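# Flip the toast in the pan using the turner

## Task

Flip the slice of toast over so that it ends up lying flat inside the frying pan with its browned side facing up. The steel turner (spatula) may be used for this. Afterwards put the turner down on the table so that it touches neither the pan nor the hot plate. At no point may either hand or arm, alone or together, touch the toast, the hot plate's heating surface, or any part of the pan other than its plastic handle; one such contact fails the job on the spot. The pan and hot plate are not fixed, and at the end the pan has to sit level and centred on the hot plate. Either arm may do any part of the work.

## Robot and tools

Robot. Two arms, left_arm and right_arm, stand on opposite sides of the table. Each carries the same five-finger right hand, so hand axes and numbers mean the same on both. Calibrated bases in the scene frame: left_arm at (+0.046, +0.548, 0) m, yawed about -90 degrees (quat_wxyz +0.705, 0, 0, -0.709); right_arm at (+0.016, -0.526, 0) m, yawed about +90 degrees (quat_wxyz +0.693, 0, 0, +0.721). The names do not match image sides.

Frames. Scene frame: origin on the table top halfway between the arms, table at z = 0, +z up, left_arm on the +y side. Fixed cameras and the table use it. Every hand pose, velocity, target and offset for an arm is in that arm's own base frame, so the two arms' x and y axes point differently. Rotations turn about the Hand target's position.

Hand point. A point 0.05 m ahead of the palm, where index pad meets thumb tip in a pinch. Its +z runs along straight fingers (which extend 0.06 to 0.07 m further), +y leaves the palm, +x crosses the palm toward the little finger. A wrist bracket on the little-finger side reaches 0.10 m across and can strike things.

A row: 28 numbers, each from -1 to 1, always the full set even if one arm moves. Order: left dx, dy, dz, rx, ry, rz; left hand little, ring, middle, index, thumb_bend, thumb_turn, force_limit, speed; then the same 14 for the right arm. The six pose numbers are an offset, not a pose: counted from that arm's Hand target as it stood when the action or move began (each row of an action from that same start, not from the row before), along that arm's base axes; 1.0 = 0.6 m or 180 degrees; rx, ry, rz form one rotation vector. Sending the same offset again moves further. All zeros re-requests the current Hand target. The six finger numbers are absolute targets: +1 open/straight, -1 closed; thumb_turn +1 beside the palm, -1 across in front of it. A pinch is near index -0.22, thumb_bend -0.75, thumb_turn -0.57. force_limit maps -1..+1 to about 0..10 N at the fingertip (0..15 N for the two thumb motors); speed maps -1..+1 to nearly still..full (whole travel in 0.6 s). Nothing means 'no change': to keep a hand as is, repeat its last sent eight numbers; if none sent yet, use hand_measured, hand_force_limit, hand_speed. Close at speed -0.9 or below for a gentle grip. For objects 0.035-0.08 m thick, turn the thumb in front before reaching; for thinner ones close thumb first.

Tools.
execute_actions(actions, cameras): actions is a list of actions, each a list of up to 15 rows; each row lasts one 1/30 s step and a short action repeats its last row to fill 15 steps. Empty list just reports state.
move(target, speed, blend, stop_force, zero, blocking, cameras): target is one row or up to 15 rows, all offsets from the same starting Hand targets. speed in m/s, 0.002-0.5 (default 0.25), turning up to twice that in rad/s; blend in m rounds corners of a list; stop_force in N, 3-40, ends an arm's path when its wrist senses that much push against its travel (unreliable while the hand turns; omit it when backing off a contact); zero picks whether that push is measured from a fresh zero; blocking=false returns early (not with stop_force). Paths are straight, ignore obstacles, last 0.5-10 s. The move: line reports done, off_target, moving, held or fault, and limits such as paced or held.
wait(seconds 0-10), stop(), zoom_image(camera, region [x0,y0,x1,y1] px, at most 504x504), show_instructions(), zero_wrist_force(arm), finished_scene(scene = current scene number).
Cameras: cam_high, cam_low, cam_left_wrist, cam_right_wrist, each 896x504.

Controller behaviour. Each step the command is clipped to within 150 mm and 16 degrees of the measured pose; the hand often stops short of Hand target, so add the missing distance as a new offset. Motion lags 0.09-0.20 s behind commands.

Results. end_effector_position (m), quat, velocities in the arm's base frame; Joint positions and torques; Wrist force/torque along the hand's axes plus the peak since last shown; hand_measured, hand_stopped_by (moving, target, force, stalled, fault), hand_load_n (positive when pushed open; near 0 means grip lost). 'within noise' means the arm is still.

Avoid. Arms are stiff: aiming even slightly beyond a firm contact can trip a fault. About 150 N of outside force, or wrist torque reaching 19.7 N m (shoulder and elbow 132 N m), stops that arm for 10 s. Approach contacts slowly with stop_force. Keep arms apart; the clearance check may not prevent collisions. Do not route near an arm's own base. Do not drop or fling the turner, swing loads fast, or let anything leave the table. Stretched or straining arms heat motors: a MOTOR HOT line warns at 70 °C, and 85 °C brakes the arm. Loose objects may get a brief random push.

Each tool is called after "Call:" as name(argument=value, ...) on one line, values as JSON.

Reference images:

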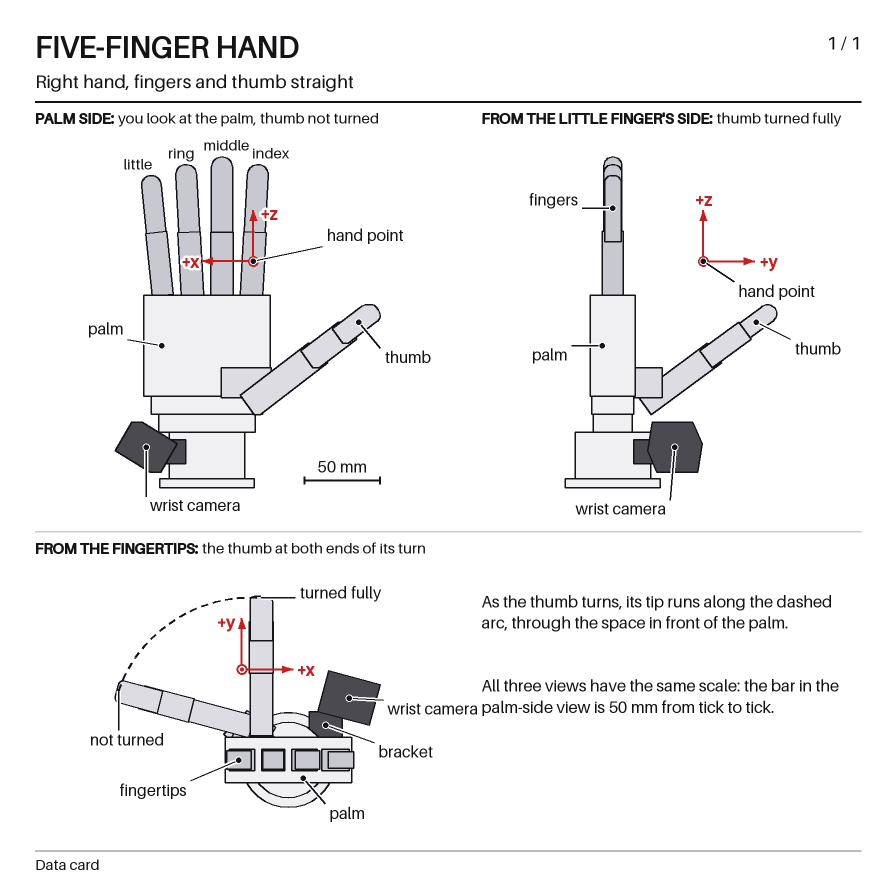

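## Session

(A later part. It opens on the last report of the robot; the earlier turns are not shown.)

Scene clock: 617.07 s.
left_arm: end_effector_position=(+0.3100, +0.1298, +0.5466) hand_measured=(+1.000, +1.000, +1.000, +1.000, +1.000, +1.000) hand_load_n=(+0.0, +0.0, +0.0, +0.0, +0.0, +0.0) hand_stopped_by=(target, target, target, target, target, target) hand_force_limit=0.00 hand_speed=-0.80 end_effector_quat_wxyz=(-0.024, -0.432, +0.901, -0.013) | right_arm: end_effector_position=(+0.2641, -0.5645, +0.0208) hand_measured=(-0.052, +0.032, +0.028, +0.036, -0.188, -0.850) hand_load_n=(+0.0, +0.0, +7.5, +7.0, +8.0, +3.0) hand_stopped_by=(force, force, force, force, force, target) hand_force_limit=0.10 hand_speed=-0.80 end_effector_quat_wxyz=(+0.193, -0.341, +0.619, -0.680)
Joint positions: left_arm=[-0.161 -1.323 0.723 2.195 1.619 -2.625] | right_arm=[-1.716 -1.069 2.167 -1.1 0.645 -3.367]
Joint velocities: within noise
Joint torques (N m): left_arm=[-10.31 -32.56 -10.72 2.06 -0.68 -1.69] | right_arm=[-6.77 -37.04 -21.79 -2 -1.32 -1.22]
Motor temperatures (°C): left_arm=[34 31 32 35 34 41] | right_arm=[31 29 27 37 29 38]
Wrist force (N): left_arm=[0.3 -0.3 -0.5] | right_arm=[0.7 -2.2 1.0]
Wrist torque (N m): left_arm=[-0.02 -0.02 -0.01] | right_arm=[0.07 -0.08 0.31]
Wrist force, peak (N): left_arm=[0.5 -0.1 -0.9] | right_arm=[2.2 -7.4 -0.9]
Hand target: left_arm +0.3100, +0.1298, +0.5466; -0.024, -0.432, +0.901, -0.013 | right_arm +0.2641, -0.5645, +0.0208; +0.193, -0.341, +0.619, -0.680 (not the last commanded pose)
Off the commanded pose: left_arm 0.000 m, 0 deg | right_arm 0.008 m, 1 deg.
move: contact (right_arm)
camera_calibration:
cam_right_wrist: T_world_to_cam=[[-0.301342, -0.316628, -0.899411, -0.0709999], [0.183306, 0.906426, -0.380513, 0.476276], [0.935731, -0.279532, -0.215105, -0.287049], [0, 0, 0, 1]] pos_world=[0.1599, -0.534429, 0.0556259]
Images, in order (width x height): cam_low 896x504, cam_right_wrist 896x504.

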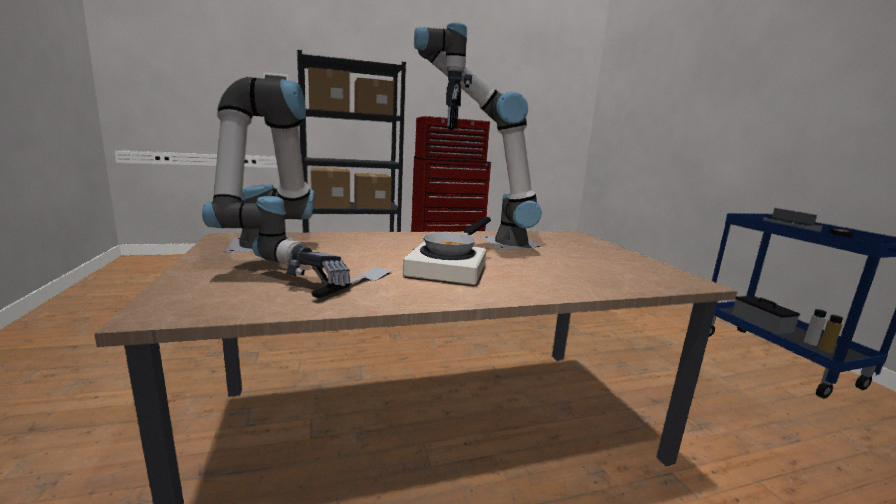

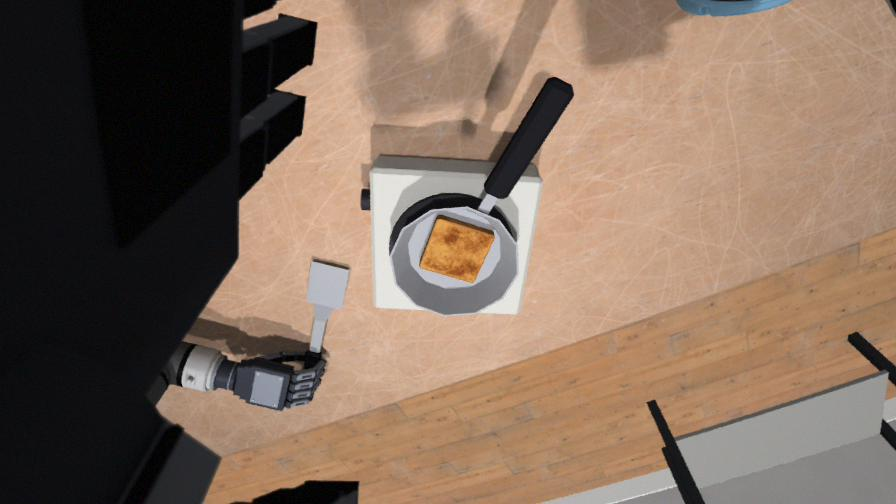

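Call:
execute_actions(actions=[[[0,0,0,0,0,0,1,1,1,1,1,1,0,-0.8,0,0,0.003,0,0,0,0.5,0.5,0.5,0.5,-0.4,-0.85,0.1,-0.6]],[[0,0,0,0,0,0,1,1,1,1,1,1,0,-0.8,0,0,0,0,0,0,1,1,1,1,-0.4,-0.85,0.1,-0.3]],[[0,0,0,0,0,0,1,1,1,1,1,1,0,-0.8,0,0,0,0,0,0,1,1,1,1,-0.4,-0.85,0.1,-0.3]]], cameras=["cam_right_wrist","cam_low","cam_left_wrist"])

Call:
zoom_image(camera="cam_low", region=[300, 230, 400, 310])

Scene clock: 621.90 s.
left_arm: end_effector_position=(+0.3100, +0.1298, +0.5466) hand_measured=(+1.000, +1.000, +1.000, +1.000, +1.000, +1.000) hand_load_n=(+0.0, +0.0, +0.0, +0.0, +0.0, +0.0) hand_stopped_by=(target, target, target, target, target, target) hand_force_limit=0.00 hand_speed=-0.80 end_effector_quat_wxyz=(-0.024, -0.432, +0.901, -0.013) | right_arm: end_effector_position=(+0.2641, -0.5645, +0.0226) hand_measured=(+1.000, +1.000, +1.000, +1.000, -0.192, -0.850) hand_load_n=(+0.0, +0.0, +0.0, +0.0, +0.0, +0.0) hand_stopped_by=(target, target, target, target, force, target) hand_force_limit=0.10 hand_speed=-0.30 end_effector_quat_wxyz=(+0.193, -0.341, +0.619, -0.680)
Joint positions: left_arm=[-0.161 -1.323 0.723 2.195 1.619 -2.625] | right_arm=[-1.716 -1.074 2.167 -1.095 0.645 -3.367]
Joint velocities: within noise
Joint torques (N m): left_arm=[-10.91 -32.99 -10.53 2.13 -0.94 -1.5] | right_arm=[-7.85 -30.2 -19.38 -3.16 -1.2 -1.03]
Motor temperatures (°C): left_arm=[34 31 32 35 34 41] | right_arm=[31 29 27 37 29 38]
Wrist force (N): left_arm=[0.2 -0.3 -0.6] | right_arm=[0.8 -1.0 1.0]
Wrist torque (N m): left_arm=[-0.01 -0.02 -0.01] | right_arm=[0.10 -0.09 0.17]
Wrist force, peak (N): left_arm=[0.6 -0.2 -0.8] | right_arm=[0.6 -2.4 1.1]
Hand target: left_arm +0.3100, +0.1298, +0.5466; -0.024, -0.432, +0.901, -0.013 | right_arm +0.2641, -0.5645, +0.0226; +0.193, -0.341, +0.619, -0.680
Off the commanded pose: left_arm 0.000 m, 0 deg | right_arm 0.000 m, 0 deg.
Step readings (end_effector_position of left_arm | right_arm):
0: (+0.3100, +0.1298, +0.5466) | (+0.2641, -0.5645, +0.0208)
1: (+0.3100, +0.1298, +0.5466) | (+0.2641, -0.5645, +0.0208)
2: (+0.3100, +0.1298, +0.5466) | (+0.2641, -0.5645, +0.0212)
4: (+0.3100, +0.1298, +0.5466) | (+0.2641, -0.5645, +0.0223)
8: (+0.3100, +0.1298, +0.5466) | (+0.2641, -0.5645, +0.0227)
15: (+0.3100, +0.1298, +0.5466) | (+0.2641, -0.5645, +0.0226)
16: (+0.3100, +0.1298, +0.5466) | (+0.2641, -0.5645, +0.0226)
17: (+0.3100, +0.1298, +0.5466) | (+0.2641, -0.5645, +0.0226)
19: (+0.3100, +0.1298, +0.5466) | (+0.2641, -0.5645, +0.0226)
23: (+0.3100, +0.1298, +0.5466) | (+0.2641, -0.5645, +0.0226)
30: (+0.3100, +0.1298, +0.5466) | (+0.2641, -0.5645, +0.0226)
31: (+0.3100, +0.1298, +0.5466) | (+0.2641, -0.5645, +0.0226)
32: (+0.3100, +0.1298, +0.5466) | (+0.2641, -0.5645, +0.0226)
34: (+0.3100, +0.1298, +0.5466) | (+0.2641, -0.5645, +0.0226)
38: (+0.3100, +0.1298, +0.5466) | (+0.2641, -0.5645, +0.0226)
45: (+0.3100, +0.1298, +0.5466) | (+0.2641, -0.5645, +0.0226)
camera_calibration:
cam_left_wrist: T_world_to_cam=[[-0.906186, 0.422112, 0.0254698, 0.214404], [0.378519, 0.782799, 0.493911, -0.49348], [0.188548, 0.457216, -0.869139, 0.468876], [0, 0, 0, 1]] pos_world=[0.292676, 0.0814157, 0.645793]
cam_right_wrist: T_world_to_cam=[[-0.301383, -0.316697, -0.899373, -0.0694141], [0.183304, 0.906393, -0.380594, 0.476962], [0.935718, -0.279563, -0.215119, -0.286668], [0, 0, 0, 1]] pos_world=[0.159891, -0.53444, 0.0574322]
Images, in order (width x height): cam_low 896x504, cam_left_wrist 896x504, cam_right_wrist 896x504.

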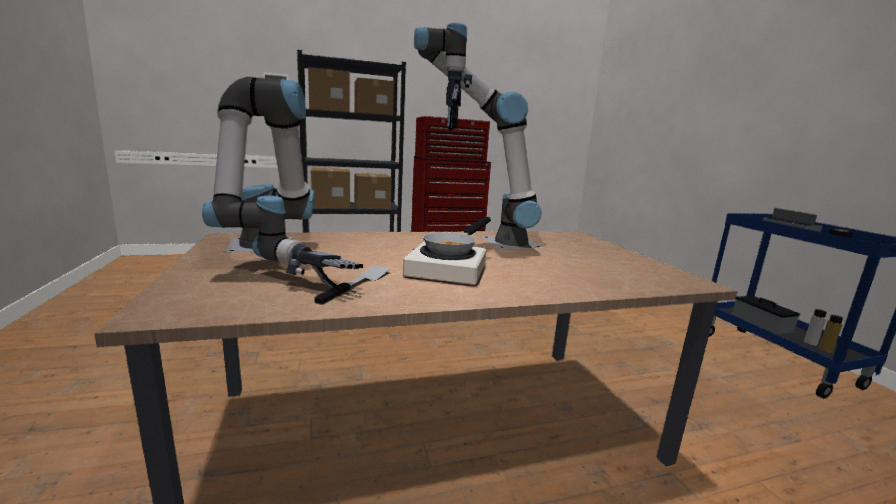

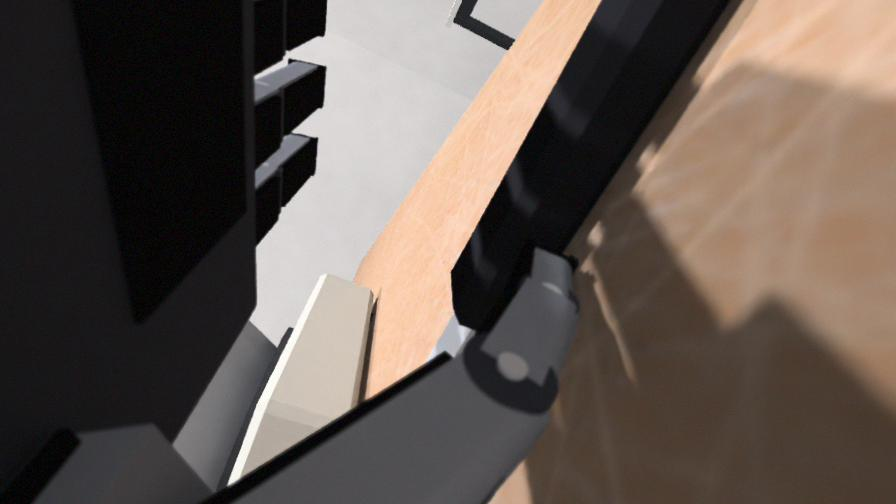

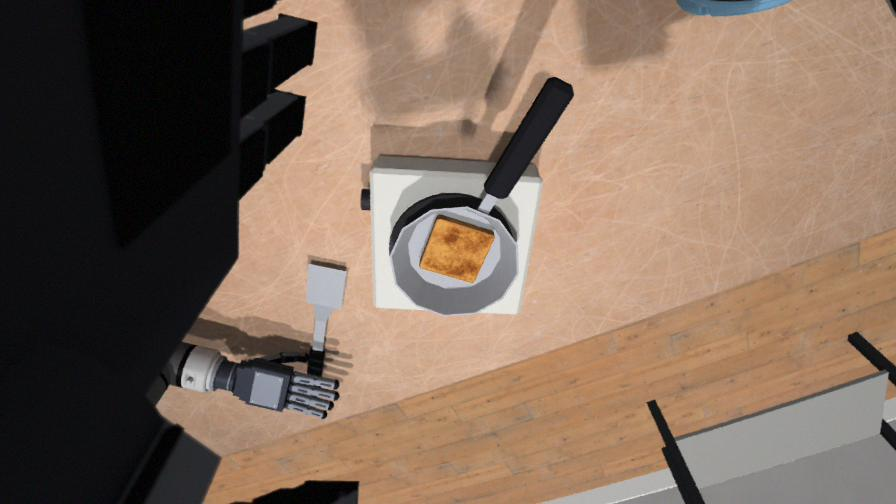

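Scaled by 5.040 from the camera's 896x504 image, which has a finer 1280x720 frame.

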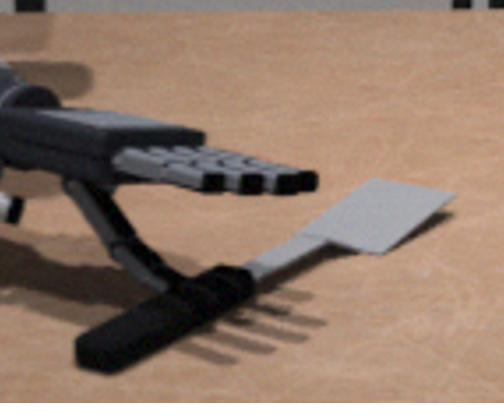

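Call:
move(target=[[0,0,0,0,0,0,1,1,1,1,1,1,0,-0.8,-0.0821,0.0829,0,0,0,0,1,1,1,1,-0.4,-0.85,0.1,-0.3],[0,0,0,0,0,0,1,1,1,1,1,1,0,-0.8,-0.0821,0.0829,0.35,0,0,0,1,1,1,1,-0.4,-0.85,0.1,-0.3]], speed=[0.05,0.15], cameras=["cam_right_wrist","cam_low","cam_high"])

Call:
zoom_image(camera="cam_low", region=[300, 220, 500, 320])

Call:
zoom_image(camera="cam_right_wrist", region=[280, 140, 570, 400])

Scene clock: 626.37 s.
left_arm: end_effector_position=(+0.3100, +0.1298, +0.5466) hand_measured=(+1.000, +1.000, +1.000, +1.000, +1.000, +1.000) hand_load_n=(+0.0, +0.0, +0.0, +0.0, +0.0, +0.0) hand_stopped_by=(target, target, target, target, target, target) hand_force_limit=0.00 hand_speed=-0.80 end_effector_quat_wxyz=(-0.024, -0.432, +0.901, -0.013) | right_arm: end_effector_position=(+0.2148, -0.5148, +0.2326) hand_measured=(+1.000, +1.000, +1.000, +1.000, -0.192, -0.850) hand_load_n=(+0.0, +0.0, +0.0, +0.0, +0.0, +0.0) hand_stopped_by=(target, target, target, target, force, target) hand_force_limit=0.10 hand_speed=-0.30 end_effector_quat_wxyz=(+0.193, -0.341, +0.619, -0.681)
Joint positions: left_arm=[-0.161 -1.323 0.723 2.195 1.619 -2.625] | right_arm=[-1.885 -1.619 2.123 -0.506 0.476 -3.367]
Joint velocities: within noise
Joint torques (N m): left_arm=[-8.78 -32.64 -9.94 2.08 -0.77 -1.54] | right_arm=[-5.72 -25.12 -20.46 -0.83 -0.79 1.84]
Motor temperatures (°C): left_arm=[34 31 32 35 34 41] | right_arm=[31 29 27 37 29 38]
Wrist force (N): left_arm=[0.4 -0.2 -0.4] | right_arm=[1.2 -0.7 1.2]
Wrist torque (N m): left_arm=[0.00 -0.05 0.00] | right_arm=[0.23 -0.13 0.20]
Wrist force, peak (N): left_arm=[0.4 -0.4 -0.9] | right_arm=[1.5 -2.2 1.4]
Hand target: left_arm +0.3100, +0.1298, +0.5466; -0.024, -0.432, +0.901, -0.013 | right_arm +0.2149, -0.5148, +0.2326; +0.193, -0.341, +0.619, -0.680
Off the commanded pose: left_arm 0.000 m, 0 deg | right_arm 0.000 m, 0 deg.
move: done
camera_calibration:
cam_right_wrist: T_world_to_cam=[[-0.301479, -0.31683, -0.899294, 0.120248], [0.183259, 0.906337, -0.380747, 0.520866], [0.935696, -0.279591, -0.21518, -0.181485], [0, 0, 0, 1]] pos_world=[0.110614, -0.484723, 0.267405]
Images, in order (width x height): cam_high 896x504, cam_low 896x504, cam_right_wrist 896x504.

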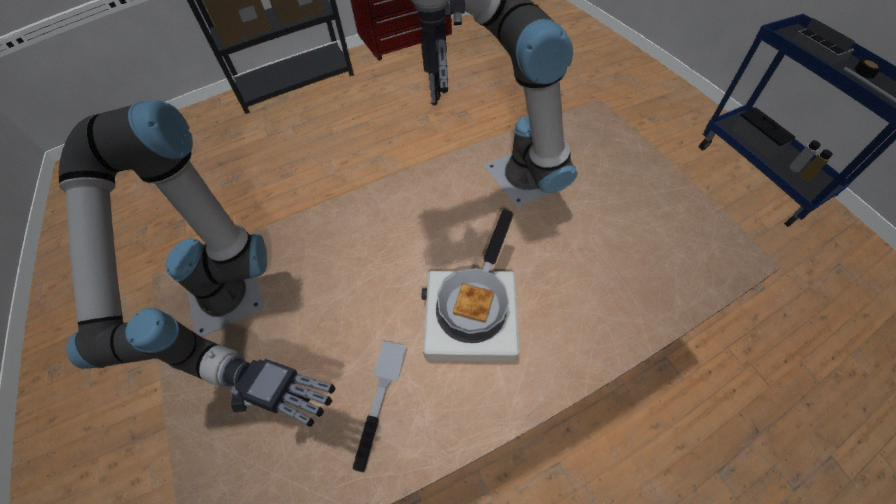

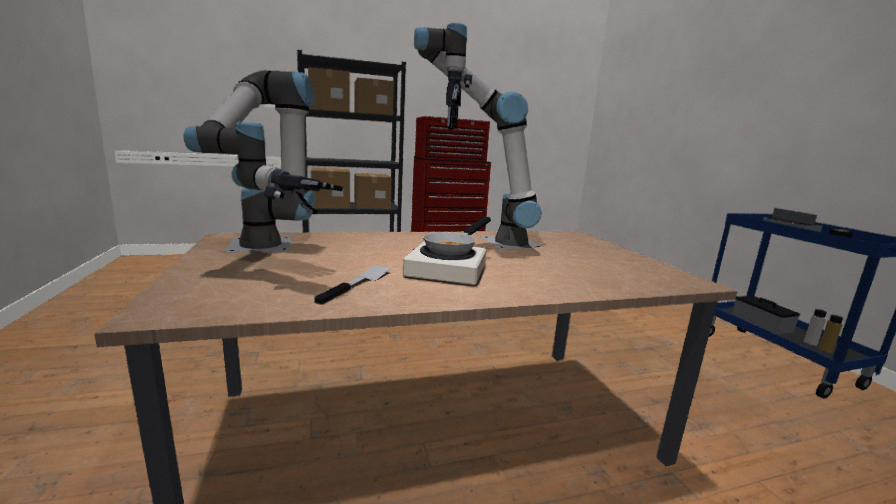

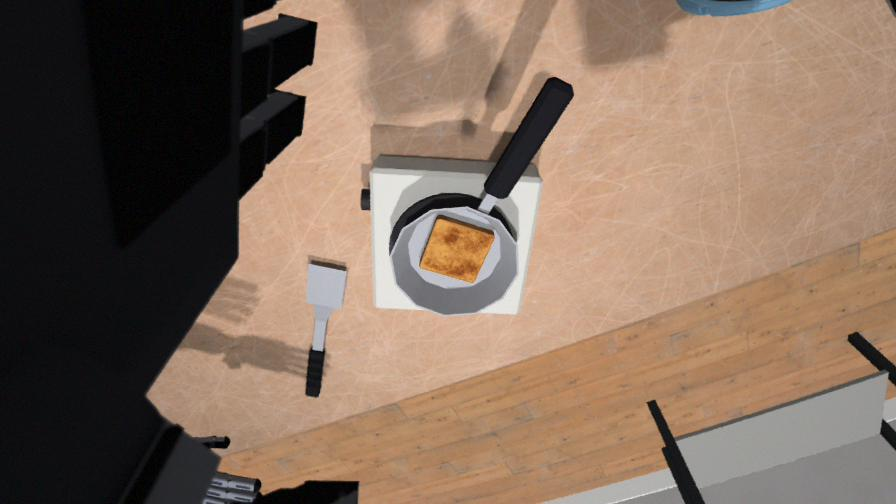

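Scaled by 2.520 from the camera's 896x504 image, which has a finer 1280x720 frame.

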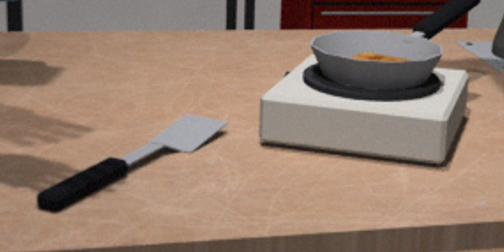

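Scaled by 1.738 from the camera's 896x504 image, which has a finer 1280x720 frame.

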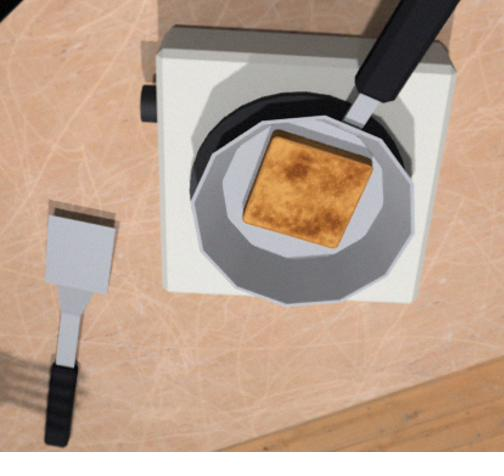

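Call:
finished_scene(scene=1)

The scene is finished: the task was done.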